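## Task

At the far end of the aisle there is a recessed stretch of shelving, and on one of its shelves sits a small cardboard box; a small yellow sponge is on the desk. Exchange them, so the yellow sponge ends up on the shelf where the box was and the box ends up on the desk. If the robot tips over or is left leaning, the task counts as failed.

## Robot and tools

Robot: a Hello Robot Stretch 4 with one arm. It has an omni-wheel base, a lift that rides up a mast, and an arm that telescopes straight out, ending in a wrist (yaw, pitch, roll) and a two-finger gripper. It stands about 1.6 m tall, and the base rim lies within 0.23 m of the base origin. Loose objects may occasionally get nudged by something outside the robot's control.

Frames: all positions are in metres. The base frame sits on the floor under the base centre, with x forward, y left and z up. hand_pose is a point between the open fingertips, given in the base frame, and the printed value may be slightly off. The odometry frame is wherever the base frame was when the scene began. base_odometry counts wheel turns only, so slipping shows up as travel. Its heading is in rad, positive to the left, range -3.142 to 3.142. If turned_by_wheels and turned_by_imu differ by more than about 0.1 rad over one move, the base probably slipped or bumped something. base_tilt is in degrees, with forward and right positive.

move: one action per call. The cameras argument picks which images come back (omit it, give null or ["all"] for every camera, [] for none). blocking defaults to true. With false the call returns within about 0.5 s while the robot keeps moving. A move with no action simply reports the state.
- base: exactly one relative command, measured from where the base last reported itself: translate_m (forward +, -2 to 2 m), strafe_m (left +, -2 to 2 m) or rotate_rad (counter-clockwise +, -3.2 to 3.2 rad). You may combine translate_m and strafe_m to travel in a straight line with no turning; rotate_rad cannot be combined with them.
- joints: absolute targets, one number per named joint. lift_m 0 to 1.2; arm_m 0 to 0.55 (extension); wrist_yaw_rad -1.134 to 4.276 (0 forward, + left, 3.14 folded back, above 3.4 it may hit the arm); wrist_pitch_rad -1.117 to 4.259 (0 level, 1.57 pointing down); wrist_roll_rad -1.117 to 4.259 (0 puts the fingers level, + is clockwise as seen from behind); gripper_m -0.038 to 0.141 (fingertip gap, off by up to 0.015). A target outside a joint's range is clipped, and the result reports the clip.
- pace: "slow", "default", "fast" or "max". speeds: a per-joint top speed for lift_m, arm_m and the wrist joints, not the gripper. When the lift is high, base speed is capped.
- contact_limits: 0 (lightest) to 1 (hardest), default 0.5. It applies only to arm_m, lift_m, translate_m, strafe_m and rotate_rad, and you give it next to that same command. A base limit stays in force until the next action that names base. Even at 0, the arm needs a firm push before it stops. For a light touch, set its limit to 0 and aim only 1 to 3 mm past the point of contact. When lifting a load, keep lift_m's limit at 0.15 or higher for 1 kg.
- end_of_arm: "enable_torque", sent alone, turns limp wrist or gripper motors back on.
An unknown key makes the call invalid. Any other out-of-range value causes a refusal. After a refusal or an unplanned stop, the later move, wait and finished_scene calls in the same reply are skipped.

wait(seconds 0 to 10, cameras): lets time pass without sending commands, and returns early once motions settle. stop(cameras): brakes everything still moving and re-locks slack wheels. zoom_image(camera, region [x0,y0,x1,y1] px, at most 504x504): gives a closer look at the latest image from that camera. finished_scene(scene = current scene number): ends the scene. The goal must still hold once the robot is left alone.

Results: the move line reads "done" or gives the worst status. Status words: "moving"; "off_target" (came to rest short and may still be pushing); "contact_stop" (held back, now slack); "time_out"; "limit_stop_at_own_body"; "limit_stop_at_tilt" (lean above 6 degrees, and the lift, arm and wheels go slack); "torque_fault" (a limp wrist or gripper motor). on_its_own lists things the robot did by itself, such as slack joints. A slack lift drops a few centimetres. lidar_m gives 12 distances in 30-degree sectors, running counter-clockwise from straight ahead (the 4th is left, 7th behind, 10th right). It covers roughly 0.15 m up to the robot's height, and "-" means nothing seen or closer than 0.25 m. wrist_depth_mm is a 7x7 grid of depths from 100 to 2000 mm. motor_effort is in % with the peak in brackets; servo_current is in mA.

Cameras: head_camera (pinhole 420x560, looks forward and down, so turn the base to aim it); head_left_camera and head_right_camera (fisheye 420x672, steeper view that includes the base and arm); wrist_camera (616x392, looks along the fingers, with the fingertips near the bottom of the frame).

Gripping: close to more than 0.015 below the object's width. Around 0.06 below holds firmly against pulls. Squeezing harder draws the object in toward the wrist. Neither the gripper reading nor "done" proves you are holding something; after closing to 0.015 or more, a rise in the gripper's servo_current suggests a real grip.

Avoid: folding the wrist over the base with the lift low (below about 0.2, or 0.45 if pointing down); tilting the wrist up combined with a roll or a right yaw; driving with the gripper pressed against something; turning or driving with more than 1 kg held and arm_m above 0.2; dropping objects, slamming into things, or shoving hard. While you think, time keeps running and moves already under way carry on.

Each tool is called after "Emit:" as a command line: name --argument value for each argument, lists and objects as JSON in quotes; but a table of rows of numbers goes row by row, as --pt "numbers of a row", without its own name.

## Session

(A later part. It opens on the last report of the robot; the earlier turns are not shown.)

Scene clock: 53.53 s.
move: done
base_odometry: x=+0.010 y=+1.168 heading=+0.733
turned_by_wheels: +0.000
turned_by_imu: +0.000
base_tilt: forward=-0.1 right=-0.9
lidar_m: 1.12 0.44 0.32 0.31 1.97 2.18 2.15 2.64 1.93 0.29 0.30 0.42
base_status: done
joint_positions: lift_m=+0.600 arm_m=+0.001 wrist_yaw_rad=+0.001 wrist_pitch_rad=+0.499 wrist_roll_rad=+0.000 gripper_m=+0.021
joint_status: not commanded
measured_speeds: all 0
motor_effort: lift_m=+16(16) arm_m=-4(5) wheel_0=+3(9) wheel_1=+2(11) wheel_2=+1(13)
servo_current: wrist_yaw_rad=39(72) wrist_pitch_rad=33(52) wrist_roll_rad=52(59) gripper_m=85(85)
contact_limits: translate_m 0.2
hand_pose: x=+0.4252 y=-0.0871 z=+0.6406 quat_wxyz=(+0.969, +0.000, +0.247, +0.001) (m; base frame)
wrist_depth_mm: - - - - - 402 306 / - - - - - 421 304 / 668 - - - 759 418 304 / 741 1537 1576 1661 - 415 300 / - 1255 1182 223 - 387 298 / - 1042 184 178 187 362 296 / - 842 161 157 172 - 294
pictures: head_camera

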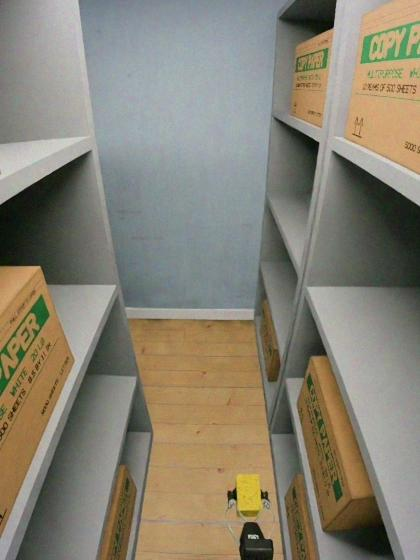

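Emit:
move --base '{"translate_m": 0.5, "strafe_m": 0.012}' --contact_limits '{"translate_m": 0.2}' --cameras '["head_camera"]'

Scene clock: 56.87 s.
move: done
base_odometry: x=+0.374 y=+1.511 heading=+0.734
turned_by_wheels: +0.000
turned_by_imu: +0.000
base_tilt: forward=-0.1 right=-0.9
lidar_m: 1.13 0.44 0.32 0.30 0.31 0.44 3.42 0.44 0.31 0.28 0.30 0.42
base_status: done
joint_positions: lift_m=+0.600 arm_m=+0.001 wrist_yaw_rad=+0.001 wrist_pitch_rad=+0.499 wrist_roll_rad=+0.000 gripper_m=+0.021
joint_status: not commanded
measured_speeds: all 0
motor_effort: lift_m=+16(16) arm_m=-5(5) wheel_0=+1(9) wheel_1=+3(11) wheel_2=+0(14)
servo_current: wrist_yaw_rad=52(72) wrist_pitch_rad=20(65) wrist_roll_rad=52(59) gripper_m=72(91)
contact_limits: translate_m 0.2
hand_pose: x=+0.4252 y=-0.0871 z=+0.6406 quat_wxyz=(+0.969, +0.000, +0.247, +0.001) (m; base frame)
wrist_depth_mm: - - - - - - - / - - - - - - - / - - - - - - 268 / - - - - 683 - 279 / 1205 1205 233 223 - - 289 / 1025 1042 184 179 187 336 304 / 878 842 161 157 172 342 -
pictures: head_camera

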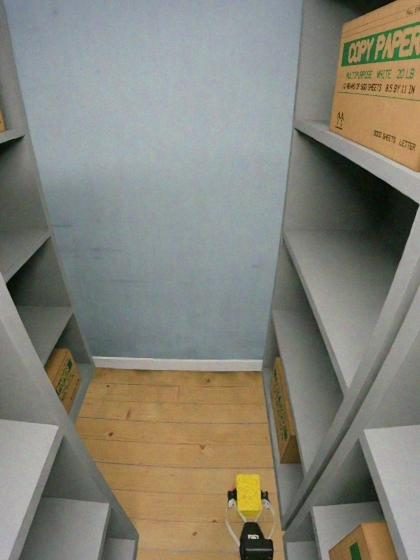

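Emit:
move --base '{"translate_m": 0.42, "strafe_m": 0.006}' --contact_limits '{"translate_m": 0.2}' --cameras '["head_camera", "head_left_camera"]'

Scene clock: 59.97 s.
move: done
base_odometry: x=+0.681 y=+1.797 heading=+0.734
turned_by_wheels: +0.000
turned_by_imu: +0.000
base_tilt: forward=-0.2 right=-0.9
lidar_m: 0.97 1.01 0.80 0.30 0.31 0.43 - 0.44 0.31 0.29 0.30 0.42
base_status: done
joint_positions: lift_m=+0.600 arm_m=+0.001 wrist_yaw_rad=+0.001 wrist_pitch_rad=+0.499 wrist_roll_rad=+0.000 gripper_m=+0.021
joint_status: not commanded
measured_speeds: all 0
motor_effort: lift_m=+16(16) arm_m=-5(5) wheel_0=+3(9) wheel_1=+3(10) wheel_2=-1(14)
servo_current: wrist_yaw_rad=26(65) wrist_pitch_rad=46(65) wrist_roll_rad=46(52) gripper_m=72(85)
contact_limits: translate_m 0.2
hand_pose: x=+0.4252 y=-0.0871 z=+0.6406 quat_wxyz=(+0.969, +0.000, +0.247, +0.001) (m; base frame)
wrist_depth_mm: - - - - - - - / - - - - - - - / - - - - - - - / - - - - - - - / - - 220 223 - - - / - 179 183 178 187 - - / 866 842 161 157 172 330 309
pictures: head_camera, head_left_camera

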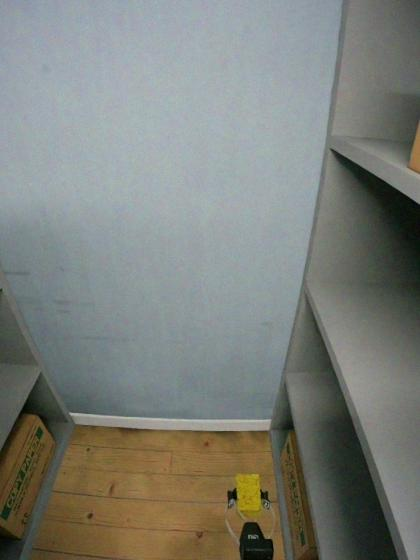

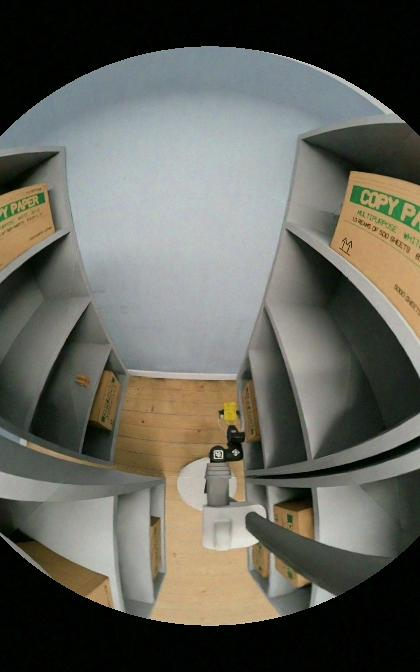

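Emit:
move --base '{"translate_m": 0.33, "strafe_m": 0.004}' --contact_limits '{"translate_m": 0.2}' --cameras '[]'

Emit:
move --base '{"rotate_rad": 1.607}' --contact_limits '{"rotate_rad": 0.2}'

Emit:
zoom_image --camera "head_camera" --region '[130, 310, 390, 470]'

Scene clock: 62.83 s.
move: done
base_odometry: x=+0.924 y=+2.021 heading=+0.734
turned_by_wheels: +0.000
turned_by_imu: +0.000
base_tilt: forward=-0.1 right=-0.9
lidar_m: 0.64 0.67 0.79 0.76 0.43 0.43 1.17 0.44 0.31 0.29 0.31 0.43
base_status: done
joint_positions: lift_m=+0.600 arm_m=+0.001 wrist_yaw_rad=+0.001 wrist_pitch_rad=+0.499 wrist_roll_rad=+0.000 gripper_m=+0.021
joint_status: not commanded
measured_speeds: all 0
motor_effort: lift_m=+16(16) arm_m=-5(5) wheel_0=+1(8) wheel_1=+2(11) wheel_2=-1(12)
servo_current: wrist_yaw_rad=46(65) wrist_pitch_rad=33(59) wrist_roll_rad=46(59) gripper_m=65(91)
contact_limits: translate_m 0.2
hand_pose: x=+0.4252 y=-0.0871 z=+0.6406 quat_wxyz=(+0.969, +0.000, +0.247, +0.001) (m; base frame)
wrist_depth_mm: 359 364 364 370 375 370 332 / 384 387 394 397 397 392 355 / 410 413 418 424 427 424 - / 442 445 452 459 459 - - / 473 480 469 224 500 - - / 521 512 183 179 521 - - / 549 164 160 157 172 329 310
pictures: none
No camera images: "cameras" was empty.

Scene clock: 64.93 s.
move: done
base_odometry: x=+0.924 y=+2.021 heading=+2.341
turned_by_wheels: +1.607
turned_by_imu: +1.571
base_tilt: forward=-0.1 right=-0.9
lidar_m: 0.77 0.42 0.45 1.17 0.43 0.31 0.29 0.30 0.41 0.64 0.67 0.79
base_status: done
joint_positions: lift_m=+0.600 arm_m=+0.001 wrist_yaw_rad=+0.001 wrist_pitch_rad=+0.499 wrist_roll_rad=+0.000 gripper_m=+0.021
joint_status: not commanded
measured_speeds: all 0
motor_effort: lift_m=+16(16) arm_m=-5(5) wheel_0=+0(10) wheel_1=-3(12) wheel_2=+0(12)
servo_current: wrist_yaw_rad=39(65) wrist_pitch_rad=39(52) wrist_roll_rad=52(59) gripper_m=59(91)
contact_limits: rotate_rad 0.2
hand_pose: x=+0.4252 y=-0.0871 z=+0.6406 quat_wxyz=(+0.969, +0.000, +0.247, +0.001) (m; base frame)
wrist_depth_mm: 477 854 - - - 891 - / 496 - - - - 946 - / 535 - - - 634 - - / 569 - - 866 866 - - / 634 - 220 223 768 750 - / 668 182 183 179 691 723 - / 130 164 159 157 181 854 -
pictures: head_camera, head_left_camera, head_right_camera, wrist_camera

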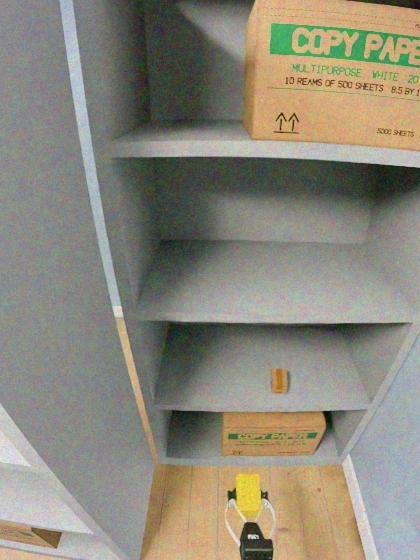

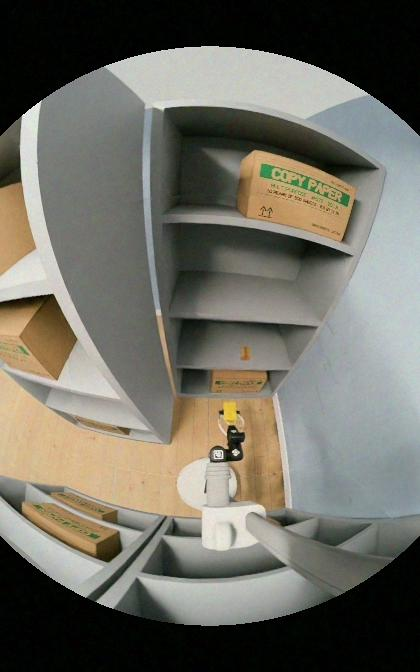

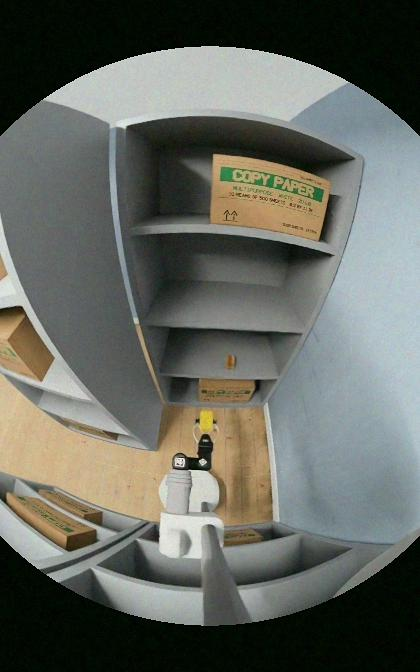

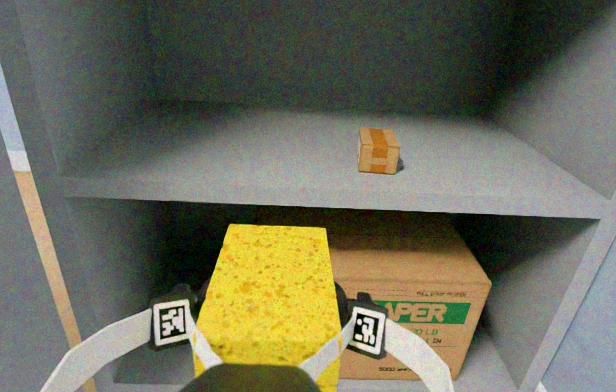

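Scaled by 1.938 from the camera's 420x560 image, which has a finer 600x800 frame.

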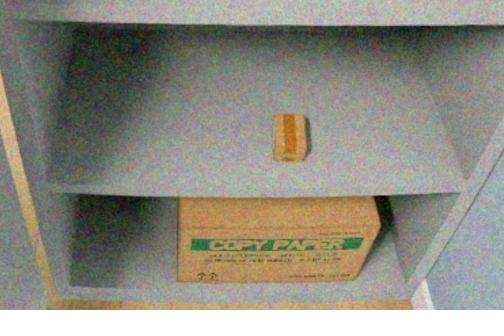

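Emit:
move --base '{"strafe_m": 0.085}' --contact_limits '{"strafe_m": 0.2}' --cameras '[]'

Emit:
move --joints '{"arm_m": 0.40}' --contact_limits '{"arm_m": 0.1}' --cameras '[]'

Emit:
move --joints '{"lift_m": 0.535}' --contact_limits '{"lift_m": 0.1}' --pace "slow" --cameras '["head_camera", "wrist_camera"]'

Scene clock: 67.07 s.
move: done
base_odometry: x=+0.863 y=+1.962 heading=+2.341
turned_by_wheels: +0.000
turned_by_imu: +0.001
base_tilt: forward=-0.1 right=-0.9
lidar_m: 0.76 0.38 0.44 1.16 0.42 0.31 0.29 0.31 0.43 0.72 0.77 0.81
base_status: done
joint_positions: lift_m=+0.600 arm_m=+0.001 wrist_yaw_rad=+0.001 wrist_pitch_rad=+0.499 wrist_roll_rad=+0.000 gripper_m=+0.021
joint_status: not commanded
measured_speeds: all 0
motor_effort: lift_m=+16(16) arm_m=-5(5) wheel_0=-2(10) wheel_1=+3(13) wheel_2=+0(6)
servo_current: wrist_yaw_rad=59(85) wrist_pitch_rad=46(52) wrist_roll_rad=46(52) gripper_m=91(91)
contact_limits: strafe_m 0.2
hand_pose: x=+0.4252 y=-0.0871 z=+0.6406 quat_wxyz=(+0.969, +0.000, +0.247, +0.001) (m; base frame)
wrist_depth_mm: 462 - 854 - - - 891 / 492 - - - - - - / - - - - 647 - - / - 574 - - 878 - - / - - 232 223 768 778 - / - 184 183 179 699 723 - / - 181 160 158 181 778 -
pictures: none
No camera images: "cameras" was empty.

Scene clock: 69.33 s.
move: done
base_odometry: x=+0.863 y=+1.962 heading=+2.341
turned_by_wheels: +0.000
turned_by_imu: +0.001
base_tilt: forward=-0.1 right=-0.9
lidar_m: 0.75 0.37 0.46 1.16 0.44 0.31 0.29 0.32 0.41 0.71 0.77 0.79
base_status: not commanded
joint_positions: lift_m=+0.600 arm_m=+0.400 wrist_yaw_rad=+0.001 wrist_pitch_rad=+0.499 wrist_roll_rad=+0.000 gripper_m=+0.021
joint_status: all done
measured_speeds: all 0
motor_effort: lift_m=+16(16) arm_m=+5(6) wheel_0=-1(2) wheel_1=+2(3) wheel_2=+0(0)
servo_current: wrist_yaw_rad=46(65) wrist_pitch_rad=46(52) wrist_roll_rad=46(59) gripper_m=65(91)
contact_limits: arm_m 0.1; strafe_m 0.2
hand_pose: x=+0.8242 y=-0.0872 z=+0.6406 quat_wxyz=(+0.969, +0.000, +0.247, +0.000) (m; base frame)
wrist_depth_mm: 370 496 - - - - - / 377 539 - - - - - / 387 549 - - - - - / 392 488 - - - - - / 375 410 384 224 433 442 449 / 332 340 183 179 368 359 310 / 282 278 161 157 189 320 282
pictures: none
No camera images: "cameras" was empty.

Scene clock: 70.77 s.
move: done
base_odometry: x=+0.863 y=+1.962 heading=+2.341
turned_by_wheels: +0.000
turned_by_imu: +0.000
base_tilt: forward=-0.1 right=-0.9
lidar_m: 0.77 0.37 0.45 1.14 0.42 0.31 0.29 0.32 0.43 0.72 0.74 0.79
base_status: not commanded
joint_positions: lift_m=+0.535 arm_m=+0.400 wrist_yaw_rad=+0.001 wrist_pitch_rad=+0.499 wrist_roll_rad=+0.000 gripper_m=+0.021
joint_status: all done
measured_speeds: all 0
motor_effort: lift_m=+14(16) arm_m=+5(5) wheel_0=-2(2) wheel_1=+2(3) wheel_2=+0(0)
servo_current: wrist_yaw_rad=20(59) wrist_pitch_rad=46(52) wrist_roll_rad=52(52) gripper_m=72(85)
contact_limits: arm_m 0.1; lift_m 0.1; strafe_m 0.2
hand_pose: x=+0.8242 y=-0.0872 z=+0.5757 quat_wxyz=(+0.969, +0.000, +0.247, +0.000) (m; base frame)
wrist_depth_mm: 370 496 - - - - - / 379 539 - - - - - / 384 473 - - - - - / 357 382 397 413 424 427 436 / 297 307 287 233 334 345 293 / 251 255 183 179 277 283 277 / 211 212 160 157 217 238 248
pictures: head_camera, wrist_camera

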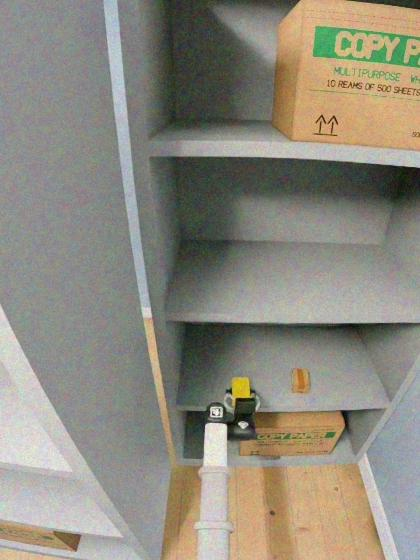

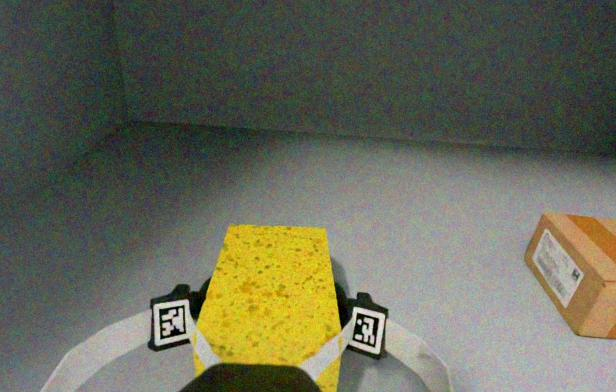

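Emit:
move --joints '{"wrist_roll_rad": 0.05, "lift_m": 0.522}' --contact_limits '{"lift_m": 0.05}' --pace "slow" --cameras '["wrist_camera"]'

Emit:
move --joints '{"lift_m": 0.515}' --contact_limits '{"lift_m": 0.05}' --pace "slow" --cameras '["wrist_camera"]'

Scene clock: 72.20 s.
move: done
base_odometry: x=+0.863 y=+1.962 heading=+2.341
turned_by_wheels: +0.000
turned_by_imu: +0.000
base_tilt: forward=-0.1 right=-0.9
lidar_m: 0.76 0.37 0.46 1.17 0.42 0.31 0.29 0.31 0.43 0.73 0.77 0.80
base_status: not commanded
joint_positions: lift_m=+0.522 arm_m=+0.400 wrist_yaw_rad=+0.001 wrist_pitch_rad=+0.499 wrist_roll_rad=+0.046 gripper_m=+0.021
joint_status: all done
measured_speeds: all 0
motor_effort: lift_m=+14(15) arm_m=+4(5) wheel_0=-2(2) wheel_1=+3(3) wheel_2=+0(0)
servo_current: wrist_yaw_rad=52(59) wrist_pitch_rad=59(59) wrist_roll_rad=52(78) gripper_m=72(78)
contact_limits: arm_m 0.1; lift_m 0.05; strafe_m 0.2
hand_pose: x=+0.8242 y=-0.0872 z=+0.5627 quat_wxyz=(+0.969, +0.022, +0.247, -0.005) (m; base frame)
wrist_depth_mm: 382 517 - - - - - / 387 521 - - - - - / 389 459 449 - - - - / 353 366 375 384 394 404 368 / 285 290 271 232 309 314 289 / 237 239 183 178 254 256 260 / 197 196 160 157 189 219 220
pictures: wrist_camera

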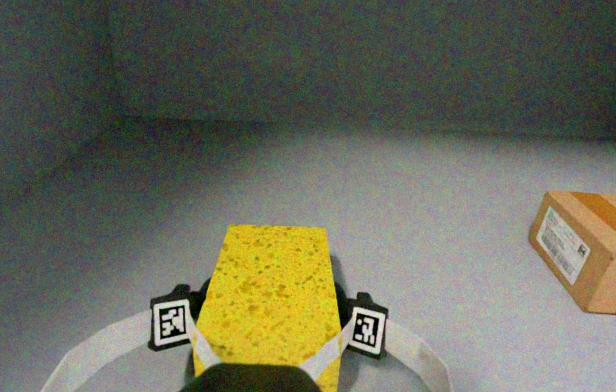

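Scene clock: 72.87 s.
move: done
base_odometry: x=+0.863 y=+1.962 heading=+2.341
turned_by_wheels: +0.000
turned_by_imu: +0.000
base_tilt: forward=-0.1 right=-0.9
lidar_m: 0.76 0.38 0.45 1.16 0.44 0.29 0.28 0.31 0.42 0.73 0.76 0.81
base_status: not commanded
joint_positions: lift_m=+0.515 arm_m=+0.400 wrist_yaw_rad=+0.001 wrist_pitch_rad=+0.499 wrist_roll_rad=+0.046 gripper_m=+0.021
joint_status: all done
measured_speeds: all 0
motor_effort: lift_m=+13(15) arm_m=+5(5) wheel_0=-2(2) wheel_1=+2(3) wheel_2=+0(0)
servo_current: wrist_yaw_rad=52(72) wrist_pitch_rad=33(46) wrist_roll_rad=52(59) gripper_m=72(78)
contact_limits: arm_m 0.1; lift_m 0.05; strafe_m 0.2
hand_pose: x=+0.8242 y=-0.0872 z=+0.5558 quat_wxyz=(+0.969, +0.022, +0.247, -0.005) (m; base frame)
wrist_depth_mm: 384 517 - - - - - / 387 517 - - - - - / 392 466 - - - - - / 355 366 377 384 397 407 307 / 285 289 240 230 307 314 286 / 233 230 182 178 243 254 258 / 194 193 161 160 198 216 216
pictures: wrist_camera

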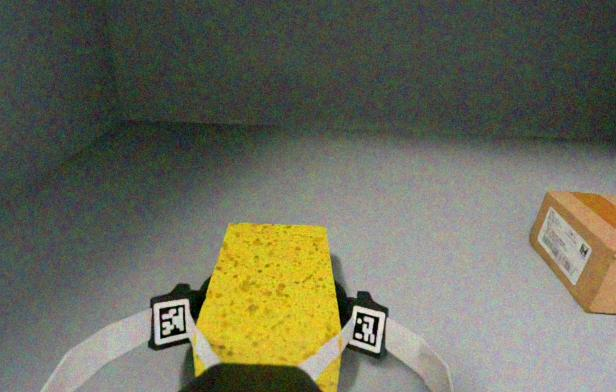

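Emit:
move --joints '{"lift_m": 0.519}' --pace "slow" --cameras '[]'

Emit:
move --joints '{"gripper_m": 0.12}' --cameras '["wrist_camera", "head_camera"]'

Scene clock: 75.17 s.
move: done
base_odometry: x=+0.863 y=+1.962 heading=+2.341
turned_by_wheels: +0.000
turned_by_imu: +0.001
base_tilt: forward=-0.1 right=-0.9
lidar_m: 0.76 0.37 0.45 1.16 0.41 0.30 0.30 0.31 0.42 0.72 0.75 0.80
base_status: not commanded
joint_positions: lift_m=+0.519 arm_m=+0.400 wrist_yaw_rad=+0.001 wrist_pitch_rad=+0.499 wrist_roll_rad=+0.046 gripper_m=+0.021
joint_status: all done
measured_speeds: all 0
motor_effort: lift_m=+23(23) arm_m=+5(5) wheel_0=-1(2) wheel_1=+3(3) wheel_2=+0(0)
servo_current: wrist_yaw_rad=52(72) wrist_pitch_rad=33(59) wrist_roll_rad=46(52) gripper_m=72(91)
contact_limits: arm_m 0.1; strafe_m 0.2
hand_pose: x=+0.8242 y=-0.0872 z=+0.5590 quat_wxyz=(+0.969, +0.022, +0.247, -0.005) (m; base frame)
wrist_depth_mm: 382 517 - - - - - / 387 521 - - - - - / 389 462 445 - - - - / 355 366 375 382 394 404 366 / 283 289 242 230 307 312 287 / 234 230 183 178 244 255 258 / 199 194 160 160 200 216 217
pictures: none
No camera images: "cameras" was empty.

Scene clock: 77.03 s.
move: done
base_odometry: x=+0.863 y=+1.962 heading=+2.341
turned_by_wheels: +0.000
turned_by_imu: +0.000
base_tilt: forward=-0.1 right=-1.0
lidar_m: 0.77 0.37 0.44 1.14 0.43 0.31 0.30 0.31 0.42 0.72 0.77 0.80
base_status: not commanded
joint_positions: lift_m=+0.519 arm_m=+0.400 wrist_yaw_rad=+0.001 wrist_pitch_rad=+0.499 wrist_roll_rad=+0.046 gripper_m=+0.120
joint_status: all done
measured_speeds: all 0
motor_effort: lift_m=+22(23) arm_m=+4(5) wheel_0=-2(2) wheel_1=+3(3) wheel_2=+0(0)
servo_current: wrist_yaw_rad=46(78) wrist_pitch_rad=52(52) wrist_roll_rad=59(59) gripper_m=33(85)
contact_limits: arm_m 0.1; strafe_m 0.2
hand_pose: x=+0.8242 y=-0.0872 z=+0.5590 quat_wxyz=(+0.969, +0.022, +0.247, -0.005) (m; base frame)
wrist_depth_mm: 382 512 - - - - - / 384 512 - - - - - / 389 469 - - - - - / 353 370 377 389 399 410 307 / 287 293 246 236 310 317 289 / 238 191 185 192 214 257 262 / 196 201 169 172 208 218 219
pictures: head_camera, wrist_camera

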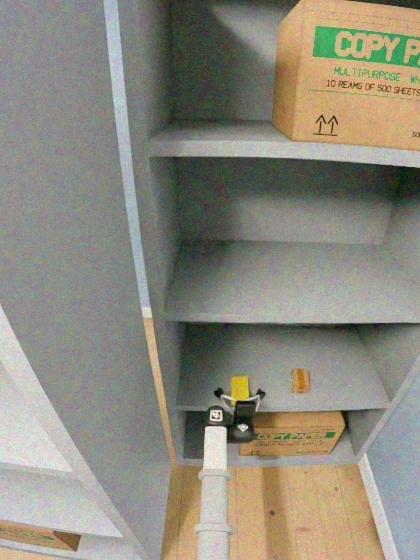

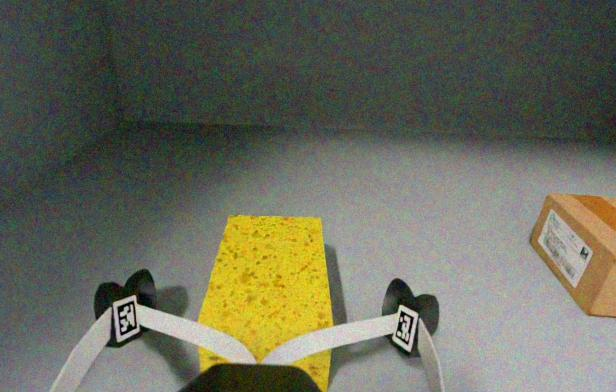

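Emit:
move --joints '{"lift_m": 0.56}' --pace "slow" --cameras '[]'

Emit:
move --joints '{"arm_m": 0.15, "wrist_roll_rad": 0.0}' --cameras '[]'

Emit:
move --base '{"strafe_m": -0.19}' --joints '{"gripper_m": 0.135}' --contact_limits '{"strafe_m": 0.2}' --cameras '["head_camera", "wrist_camera"]'

Emit:
zoom_image --camera "wrist_camera" --region '[110, 100, 510, 392]'

Emit:
zoom_image --camera "head_camera" --region '[150, 330, 330, 470]'

Scene clock: 79.40 s.
move: done
base_odometry: x=+0.863 y=+1.962 heading=+2.341
turned_by_wheels: +0.000
turned_by_imu: +0.000
base_tilt: forward=-0.1 right=-0.9
lidar_m: 0.77 0.37 0.46 1.14 0.42 0.31 0.28 0.31 0.43 0.71 0.77 0.80
base_status: not commanded
joint_positions: lift_m=+0.560 arm_m=+0.400 wrist_yaw_rad=+0.001 wrist_pitch_rad=+0.499 wrist_roll_rad=+0.046 gripper_m=+0.120
joint_status: all done
measured_speeds: all 0
motor_effort: lift_m=+23(25) arm_m=+4(5) wheel_0=-2(2) wheel_1=+3(3) wheel_2=+0(0)
servo_current: wrist_yaw_rad=39(65) wrist_pitch_rad=52(59) wrist_roll_rad=52(59) gripper_m=39(52)
contact_limits: arm_m 0.1; strafe_m 0.2
hand_pose: x=+0.8242 y=-0.0872 z=+0.5999 quat_wxyz=(+0.969, +0.022, +0.247, -0.005) (m; base frame)
wrist_depth_mm: 382 512 - - - - - / 387 521 - - - - - / 389 554 - - - - - / 392 439 430 436 445 455 - / 342 351 357 364 375 379 310 / 286 191 245 247 223 310 285 / 237 241 168 163 250 263 265
pictures: none
No camera images: "cameras" was empty.

Scene clock: 81.27 s.
move: done
base_odometry: x=+0.863 y=+1.962 heading=+2.341
turned_by_wheels: +0.000
turned_by_imu: +0.000
base_tilt: forward=-0.1 right=-0.9
lidar_m: 0.76 0.39 0.44 1.14 0.43 0.30 0.29 0.31 0.44 0.73 0.77 0.80
base_status: not commanded
joint_positions: lift_m=+0.560 arm_m=+0.150 wrist_yaw_rad=+0.001 wrist_pitch_rad=+0.499 wrist_roll_rad=+0.004 gripper_m=+0.120
joint_status: all done
measured_speeds: all 0
motor_effort: lift_m=+23(24) arm_m=-5(7) wheel_0=-1(2) wheel_1=+2(3) wheel_2=+0(0)
servo_current: wrist_yaw_rad=33(72) wrist_pitch_rad=20(59) wrist_roll_rad=52(91) gripper_m=39(52)
contact_limits: strafe_m 0.2
hand_pose: x=+0.5744 y=-0.0872 z=+0.6000 quat_wxyz=(+0.969, +0.002, +0.247, +0.000) (m; base frame)
wrist_depth_mm: 389 723 - - - - 759 / 392 732 - - - - 820 / 397 554 - - - 488 - / 421 433 430 433 449 466 - / 449 - 960 647 654 647 459 / 480 189 - 564 223 580 585 / 134 723 141 158 580 591 597
pictures: none
No camera images: "cameras" was empty.

Scene clock: 83.20 s.
move: done
base_odometry: x=+0.999 y=+2.094 heading=+2.341
turned_by_wheels: +0.000
turned_by_imu: +0.000
base_tilt: forward=-0.1 right=-0.9
lidar_m: 0.76 0.57 0.51 1.17 0.44 0.30 0.28 0.30 0.43 0.54 0.57 0.79
base_status: done
joint_positions: lift_m=+0.560 arm_m=+0.150 wrist_yaw_rad=+0.001 wrist_pitch_rad=+0.499 wrist_roll_rad=+0.004 gripper_m=+0.135
joint_status: all done
measured_speeds: all 0
motor_effort: lift_m=+23(24) arm_m=-5(5) wheel_0=+1(11) wheel_1=-3(14) wheel_2=+0(6)
servo_current: wrist_yaw_rad=46(65) wrist_pitch_rad=33(46) wrist_roll_rad=52(59) gripper_m=33(78)
contact_limits: strafe_m 0.2
hand_pose: x=+0.5744 y=-0.0872 z=+0.6000 quat_wxyz=(+0.969, +0.002, +0.247, +0.000) (m; base frame)
wrist_depth_mm: 715 - - - - 759 - / 768 - - - - - - / - 439 - 466 - - - / 418 424 433 459 449 449 - / - 430 640 654 640 452 459 / - 190 549 559 224 - - / - 539 539 154 574 - 549
pictures: head_camera, wrist_camera

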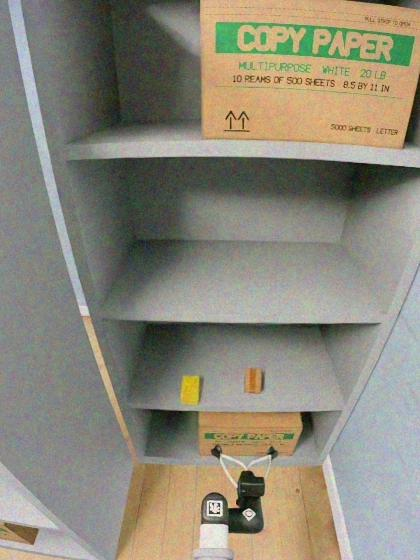

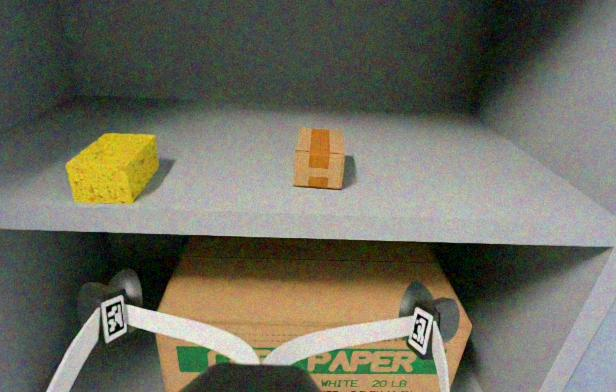

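Scaled by 1.260.

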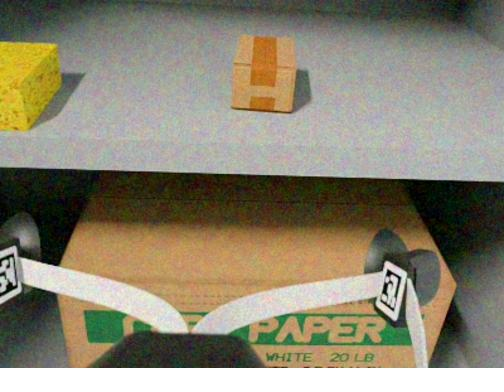

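Scaled by 2.800 from the camera's 420x560 image, which has a finer 600x800 frame.

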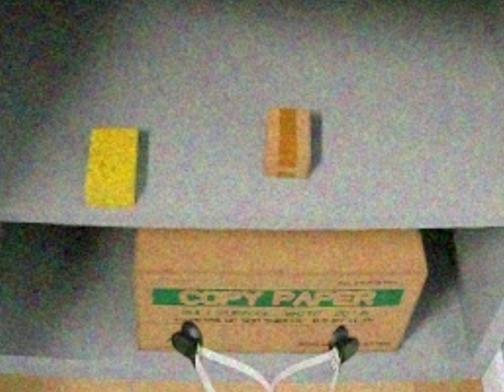

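Emit:
move --base '{"strafe_m": -0.017}' --joints '{"wrist_yaw_rad": -0.07, "wrist_roll_rad": 0.06, "lift_m": 0.60, "arm_m": 0.42}' --contact_limits '{"strafe_m": 0.2, "arm_m": 0.1}' --cameras '["wrist_camera", "head_camera"]'

Emit:
zoom_image --camera "wrist_camera" --region '[60, 200, 480, 392]'

Emit:
zoom_image --camera "head_camera" --region '[190, 330, 310, 450]'

Scene clock: 86.80 s.
move: done
base_odometry: x=+1.011 y=+2.106 heading=+2.341
turned_by_wheels: +0.000
turned_by_imu: +0.001
base_tilt: forward=-0.1 right=-0.9
lidar_m: 0.77 0.60 0.52 1.16 0.43 0.30 0.30 0.32 0.43 0.52 0.54 0.76
base_status: done
joint_positions: lift_m=+0.600 arm_m=+0.420 wrist_yaw_rad=-0.069 wrist_pitch_rad=+0.499 wrist_roll_rad=+0.056 gripper_m=+0.135
joint_status: all done
measured_speeds: all 0
motor_effort: lift_m=+23(26) arm_m=+5(7) wheel_0=+2(10) wheel_1=-1(12) wheel_2=+0(4)
servo_current: wrist_yaw_rad=52(85) wrist_pitch_rad=33(59) wrist_roll_rad=59(78) gripper_m=52(52)
contact_limits: arm_m 0.1; strafe_m 0.2
hand_pose: x=+0.8374 y=-0.1047 z=+0.6400 quat_wxyz=(+0.968, +0.036, +0.246, -0.040) (m; base frame)
wrist_depth_mm: - - - - - - 535 / - - - - - 564 - / - - - - - 621 - / - - - - - - - / 410 415 424 430 433 442 433 / 340 190 349 287 225 364 368 / 283 289 281 160 297 309 310
pictures: head_camera, wrist_camera

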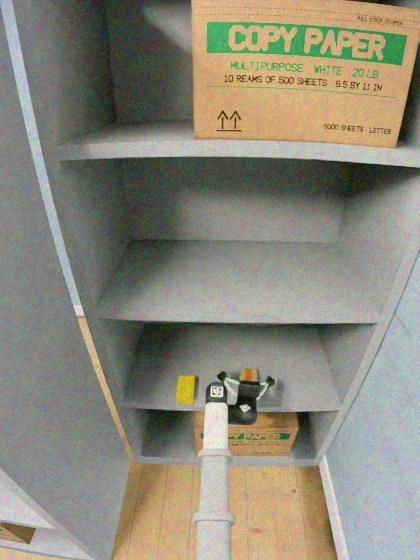

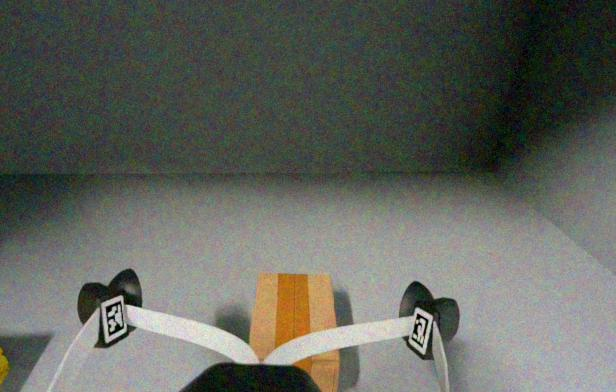

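Scaled by 1.200.

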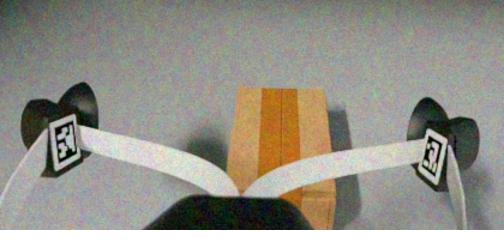

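Scaled by 4.200 from the camera's 420x560 image, which has a finer 600x800 frame.

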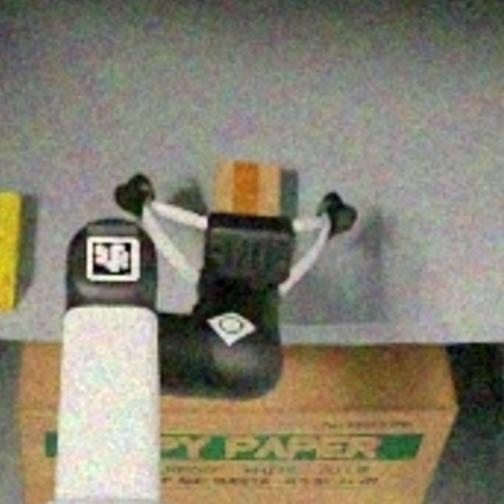

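Emit:
move --base '{"strafe_m": -0.012}' --joints '{"arm_m": 0.452}' --contact_limits '{"strafe_m": 0.2, "arm_m": 0.1}' --cameras '[]'

Emit:
move --joints '{"lift_m": 0.545}' --contact_limits '{"lift_m": 0.1}' --pace "slow" --cameras '["wrist_camera", "head_camera"]'

Emit:
zoom_image --camera "wrist_camera" --region '[60, 200, 480, 392]'

Emit:
zoom_image --camera "head_camera" --region '[190, 330, 310, 450]'

Scene clock: 88.07 s.
move: done
base_odometry: x=+1.020 y=+2.114 heading=+2.341
turned_by_wheels: +0.000
turned_by_imu: +0.000
base_tilt: forward=-0.1 right=-0.9
lidar_m: 0.77 0.63 0.55 1.18 0.43 0.30 0.30 0.30 0.44 0.51 0.53 0.75
base_status: done
joint_positions: lift_m=+0.600 arm_m=+0.452 wrist_yaw_rad=-0.069 wrist_pitch_rad=+0.499 wrist_roll_rad=+0.056 gripper_m=+0.135
joint_status: all done
measured_speeds: all 0
motor_effort: lift_m=+23(23) arm_m=+4(7) wheel_0=+2(11) wheel_1=-5(10) wheel_2=+0(5)
servo_current: wrist_yaw_rad=52(65) wrist_pitch_rad=33(52) wrist_roll_rad=59(59) gripper_m=46(46)
contact_limits: arm_m 0.1; strafe_m 0.2
hand_pose: x=+0.8695 y=-0.1047 z=+0.6400 quat_wxyz=(+0.968, +0.036, +0.246, -0.040) (m; base frame)
wrist_depth_mm: - - - - - - 455 / - - - - - - 455 / - - - - - 574 459 / - - - - - - 459 / 413 418 424 430 436 442 442 / 340 190 351 343 225 366 368 / 290 287 281 160 297 310 312
pictures: none
No camera images: "cameras" was empty.

Scene clock: 89.40 s.
move: done
base_odometry: x=+1.020 y=+2.114 heading=+2.341
turned_by_wheels: +0.000
turned_by_imu: +0.000
base_tilt: forward=-0.1 right=-0.9
lidar_m: 0.76 0.62 0.54 1.15 0.43 0.32 0.29 0.31 0.42 0.51 0.55 0.74
base_status: not commanded
joint_positions: lift_m=+0.545 arm_m=+0.452 wrist_yaw_rad=-0.069 wrist_pitch_rad=+0.499 wrist_roll_rad=+0.056 gripper_m=+0.135
joint_status: all done
measured_speeds: all 0
motor_effort: lift_m=+14(22) arm_m=+5(5) wheel_0=+2(3) wheel_1=-5(5) wheel_2=+0(0)
servo_current: wrist_yaw_rad=39(78) wrist_pitch_rad=26(59) wrist_roll_rad=59(59) gripper_m=46(52)
contact_limits: arm_m 0.1; lift_m 0.1; strafe_m 0.2
hand_pose: x=+0.8695 y=-0.1047 z=+0.5857 quat_wxyz=(+0.968, +0.036, +0.246, -0.040) (m; base frame)
wrist_depth_mm: - - - - - - 452 / - - - - - - 455 / - - - - - - 459 / 407 415 421 430 436 427 442 / 325 330 332 315 347 353 355 / 268 190 226 212 225 289 291 / 229 232 192 171 234 237 253
pictures: head_camera, wrist_camera

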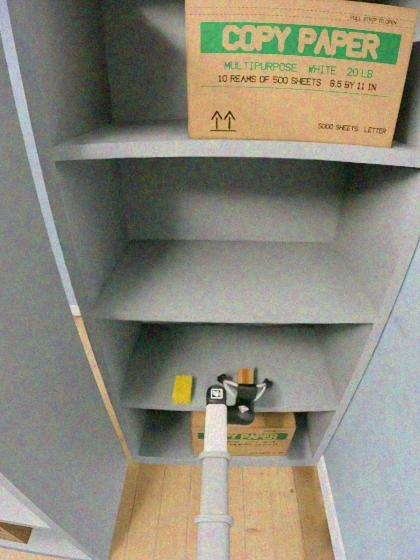

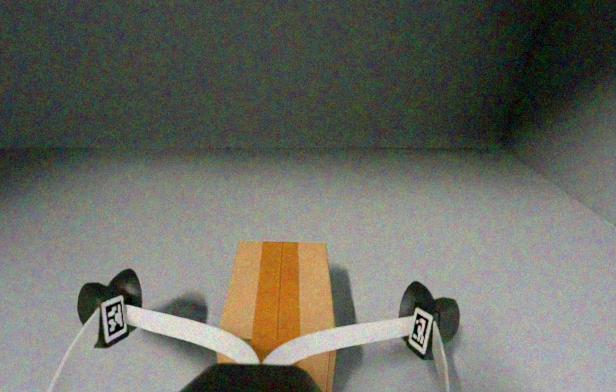

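Scaled by 1.200.

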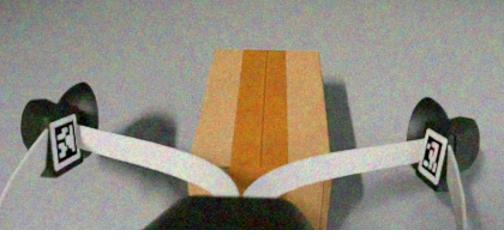

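Scaled by 4.200 from the camera's 420x560 image, which has a finer 600x800 frame.

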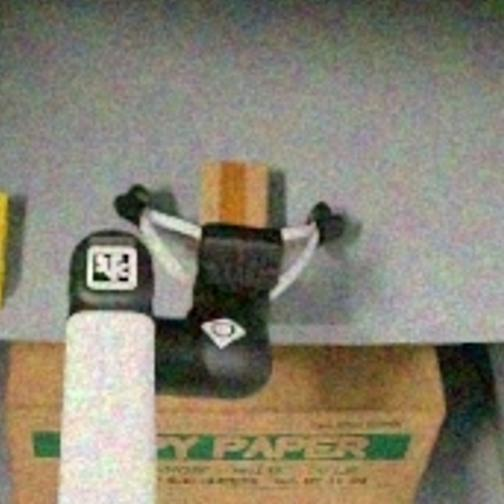

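Emit:
zoom_image --camera "wrist_camera" --region '[200, 230, 350, 392]'

Scaled by 3.111.

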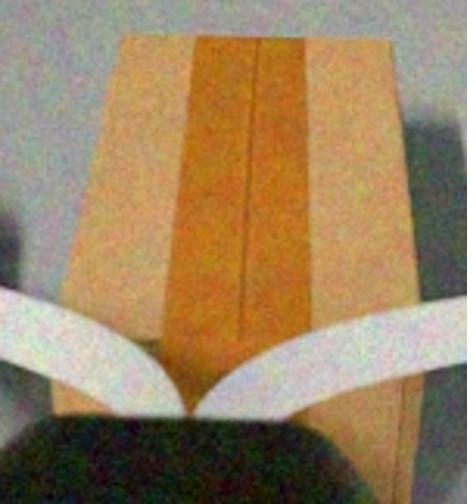

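Emit:
move --joints '{"lift_m": 0.527}' --contact_limits '{"lift_m": 0.1}' --pace "slow" --cameras '["wrist_camera"]'

Emit:
zoom_image --camera "wrist_camera" --region '[60, 200, 480, 392]'

Scene clock: 91.27 s.
move: done
base_odometry: x=+1.020 y=+2.114 heading=+2.341
turned_by_wheels: +0.000
turned_by_imu: +0.000
base_tilt: forward=-0.1 right=-0.9
lidar_m: 0.75 0.61 0.53 1.17 0.42 0.29 0.29 0.31 0.43 0.50 0.54 0.75
base_status: not commanded
joint_positions: lift_m=+0.527 arm_m=+0.452 wrist_yaw_rad=-0.069 wrist_pitch_rad=+0.499 wrist_roll_rad=+0.056 gripper_m=+0.135
joint_status: all done
measured_speeds: all 0
motor_effort: lift_m=+14(15) arm_m=+4(5) wheel_0=+2(3) wheel_1=-5(5) wheel_2=+0(0)
servo_current: wrist_yaw_rad=26(72) wrist_pitch_rad=39(59) wrist_roll_rad=52(52) gripper_m=52(52)
contact_limits: arm_m 0.1; lift_m 0.1; strafe_m 0.2
hand_pose: x=+0.8695 y=-0.1047 z=+0.5677 quat_wxyz=(+0.968, +0.036, +0.246, -0.040) (m; base frame)
wrist_depth_mm: - - - - - - 455 / - - - - - - 455 / 462 - - - - - 459 / 370 379 387 394 402 410 421 / 296 301 291 227 317 320 325 / 245 190 191 186 225 265 265 / 205 208 192 170 213 224 224
pictures: wrist_camera

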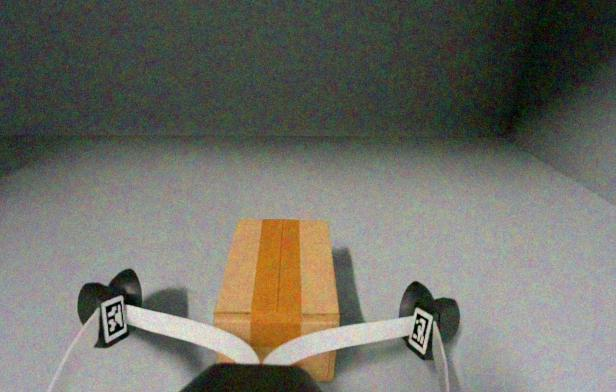

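Scaled by 1.200.

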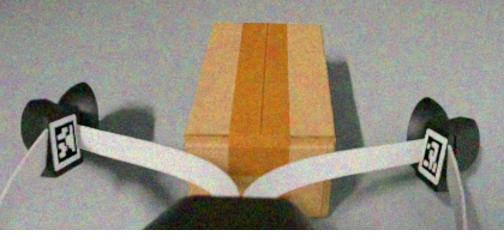

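Emit:
move --base '{"strafe_m": -0.006}' --contact_limits '{"strafe_m": 0.2}' --cameras '[]'

Emit:
move --joints '{"gripper_m": 0.01}' --cameras '["wrist_camera", "head_camera"]'

Emit:
zoom_image --camera "wrist_camera" --region '[60, 200, 480, 392]'

Scene clock: 92.17 s.
move: done
base_odometry: x=+1.024 y=+2.119 heading=+2.341
turned_by_wheels: +0.000
turned_by_imu: +0.000
base_tilt: forward=-0.1 right=-0.9
lidar_m: 0.76 0.62 0.54 1.18 0.41 0.31 0.29 0.32 0.43 0.50 0.54 0.74
base_status: done
joint_positions: lift_m=+0.527 arm_m=+0.452 wrist_yaw_rad=-0.069 wrist_pitch_rad=+0.499 wrist_roll_rad=+0.056 gripper_m=+0.135
joint_status: not commanded
measured_speeds: all 0
motor_effort: lift_m=+14(15) arm_m=+5(5) wheel_0=-2(8) wheel_1=+0(12) wheel_2=+0(5)
servo_current: wrist_yaw_rad=52(59) wrist_pitch_rad=33(46) wrist_roll_rad=46(59) gripper_m=33(52)
contact_limits: arm_m 0.1; lift_m 0.1; strafe_m 0.2
hand_pose: x=+0.8695 y=-0.1047 z=+0.5677 quat_wxyz=(+0.968, +0.036, +0.246, -0.040) (m; base frame)
wrist_depth_mm: - - - - - - 462 / - - - - - 539 445 / 462 - - - - - 449 / 373 379 387 394 404 410 415 / 296 300 246 237 317 320 327 / 244 190 186 187 225 265 266 / 204 208 191 171 213 223 224
pictures: none
No camera images: "cameras" was empty.

Scene clock: 94.30 s.
move: done
base_odometry: x=+1.024 y=+2.119 heading=+2.341
turned_by_wheels: +0.000
turned_by_imu: +0.000
base_tilt: forward=-0.1 right=-0.9
lidar_m: 0.76 0.62 0.55 1.15 0.44 0.30 0.29 0.30 0.43 0.49 0.53 0.73
base_status: not commanded
joint_positions: lift_m=+0.527 arm_m=+0.452 wrist_yaw_rad=-0.069 wrist_pitch_rad=+0.499 wrist_roll_rad=+0.056 gripper_m=+0.011
joint_status: all done
measured_speeds: all 0
motor_effort: lift_m=+15(15) arm_m=+4(5) wheel_0=-2(3) wheel_1=+0(0) wheel_2=+0(0)
servo_current: wrist_yaw_rad=20(72) wrist_pitch_rad=33(52) wrist_roll_rad=52(59) gripper_m=104(163)
contact_limits: arm_m 0.1; lift_m 0.1; strafe_m 0.2
hand_pose: x=+0.8694 y=-0.1047 z=+0.5676 quat_wxyz=(+0.968, +0.036, +0.246, -0.040) (m; base frame)
wrist_depth_mm: - - - - - - 452 / - - - - - 539 449 / 459 445 - - - - 449 / 373 377 384 392 399 407 418 / 294 298 281 225 315 320 325 / 244 248 183 178 251 262 266 / 202 205 176 173 187 229 223
pictures: head_camera, wrist_camera

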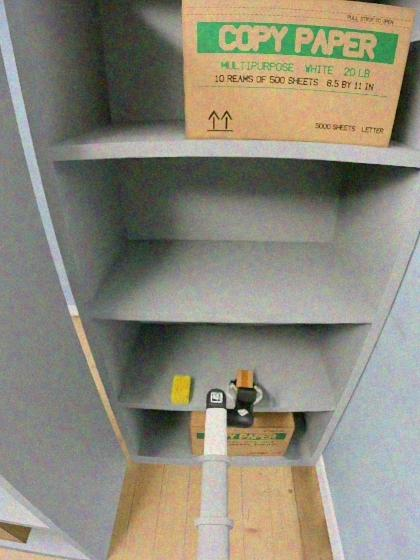

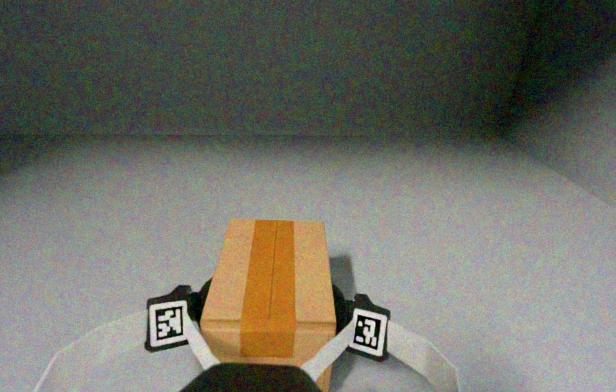

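Scaled by 1.200.

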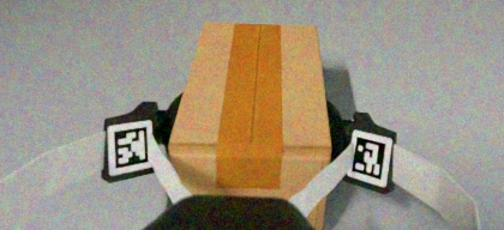

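Emit:
move --joints '{"lift_m": 0.59}' --pace "slow" --cameras '["wrist_camera"]'

Emit:
move --joints '{"arm_m": 0.0}' --cameras '["wrist_camera", "head_camera", "head_left_camera"]'

Scene clock: 96.00 s.
move: done
base_odometry: x=+1.024 y=+2.119 heading=+2.341
turned_by_wheels: +0.000
turned_by_imu: +0.000
base_tilt: forward=-0.1 right=-0.9
lidar_m: 0.76 0.62 0.54 1.18 0.41 0.32 0.29 0.31 0.43 0.48 0.51 0.74
base_status: not commanded
joint_positions: lift_m=+0.590 arm_m=+0.452 wrist_yaw_rad=-0.069 wrist_pitch_rad=+0.499 wrist_roll_rad=+0.056 gripper_m=+0.011
joint_status: all done
measured_speeds: all 0
motor_effort: lift_m=+24(25) arm_m=+5(5) wheel_0=-2(3) wheel_1=+0(0) wheel_2=+0(0)
servo_current: wrist_yaw_rad=39(65) wrist_pitch_rad=26(59) wrist_roll_rad=52(59) gripper_m=91(104)
contact_limits: arm_m 0.1; strafe_m 0.2
hand_pose: x=+0.8694 y=-0.1047 z=+0.6299 quat_wxyz=(+0.968, +0.036, +0.246, -0.040) (m; base frame)
wrist_depth_mm: - - - - - - 449 / - - - - - 539 445 / - - - - - 569 452 / 449 - - - - - 452 / 394 399 373 224 418 427 430 / 327 330 182 179 336 349 351 / 277 268 176 157 187 306 298
pictures: wrist_camera

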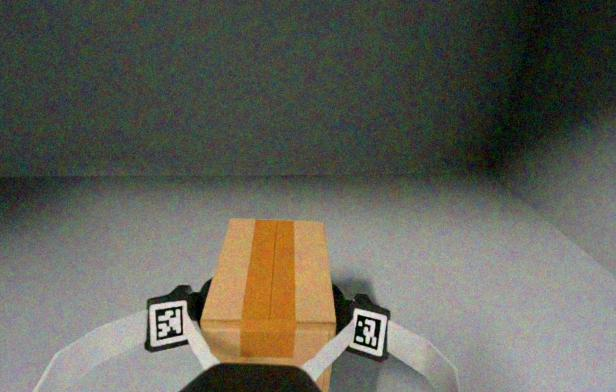

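Scene clock: 98.40 s.
move: done
base_odometry: x=+1.024 y=+2.119 heading=+2.341
turned_by_wheels: +0.000
turned_by_imu: +0.001
base_tilt: forward=-0.1 right=-0.9
lidar_m: 0.76 0.63 0.53 1.17 0.43 0.30 0.29 0.30 0.43 0.49 0.52 0.73
base_status: not commanded
joint_positions: lift_m=+0.590 arm_m=+0.001 wrist_yaw_rad=-0.069 wrist_pitch_rad=+0.499 wrist_roll_rad=+0.057 gripper_m=+0.011
joint_status: all done
measured_speeds: all 0
motor_effort: lift_m=+23(24) arm_m=-5(6) wheel_0=-2(3) wheel_1=+0(0) wheel_2=+0(0)
servo_current: wrist_yaw_rad=39(72) wrist_pitch_rad=39(59) wrist_roll_rad=52(59) gripper_m=104(104)
contact_limits: strafe_m 0.2
hand_pose: x=+0.4184 y=-0.1047 z=+0.6298 quat_wxyz=(+0.968, +0.036, +0.246, -0.040) (m; base frame)
wrist_depth_mm: 831 - - - 904 - 496 / 878 - - - - - 517 / - 585 - - - - 530 / - - 854 866 - - 530 / - 715 661 216 732 - 535 / 904 182 183 179 189 - 535 / 136 180 173 157 164 - 539
pictures: head_camera, head_left_camera, wrist_camera

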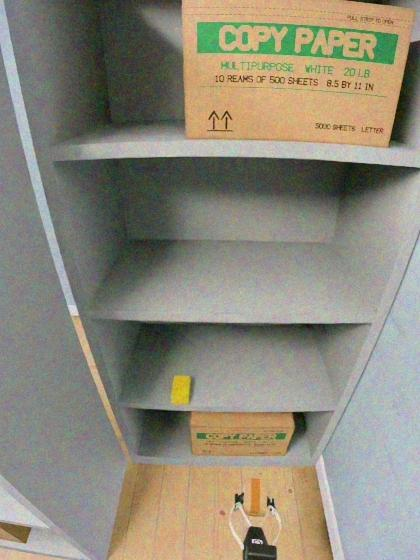

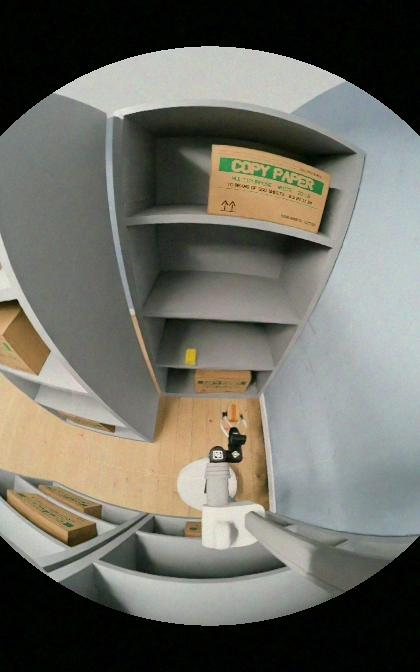

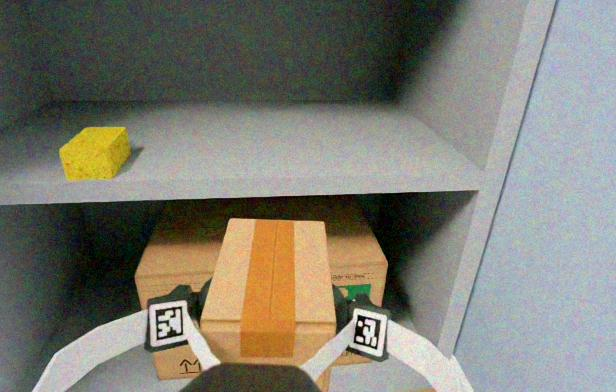

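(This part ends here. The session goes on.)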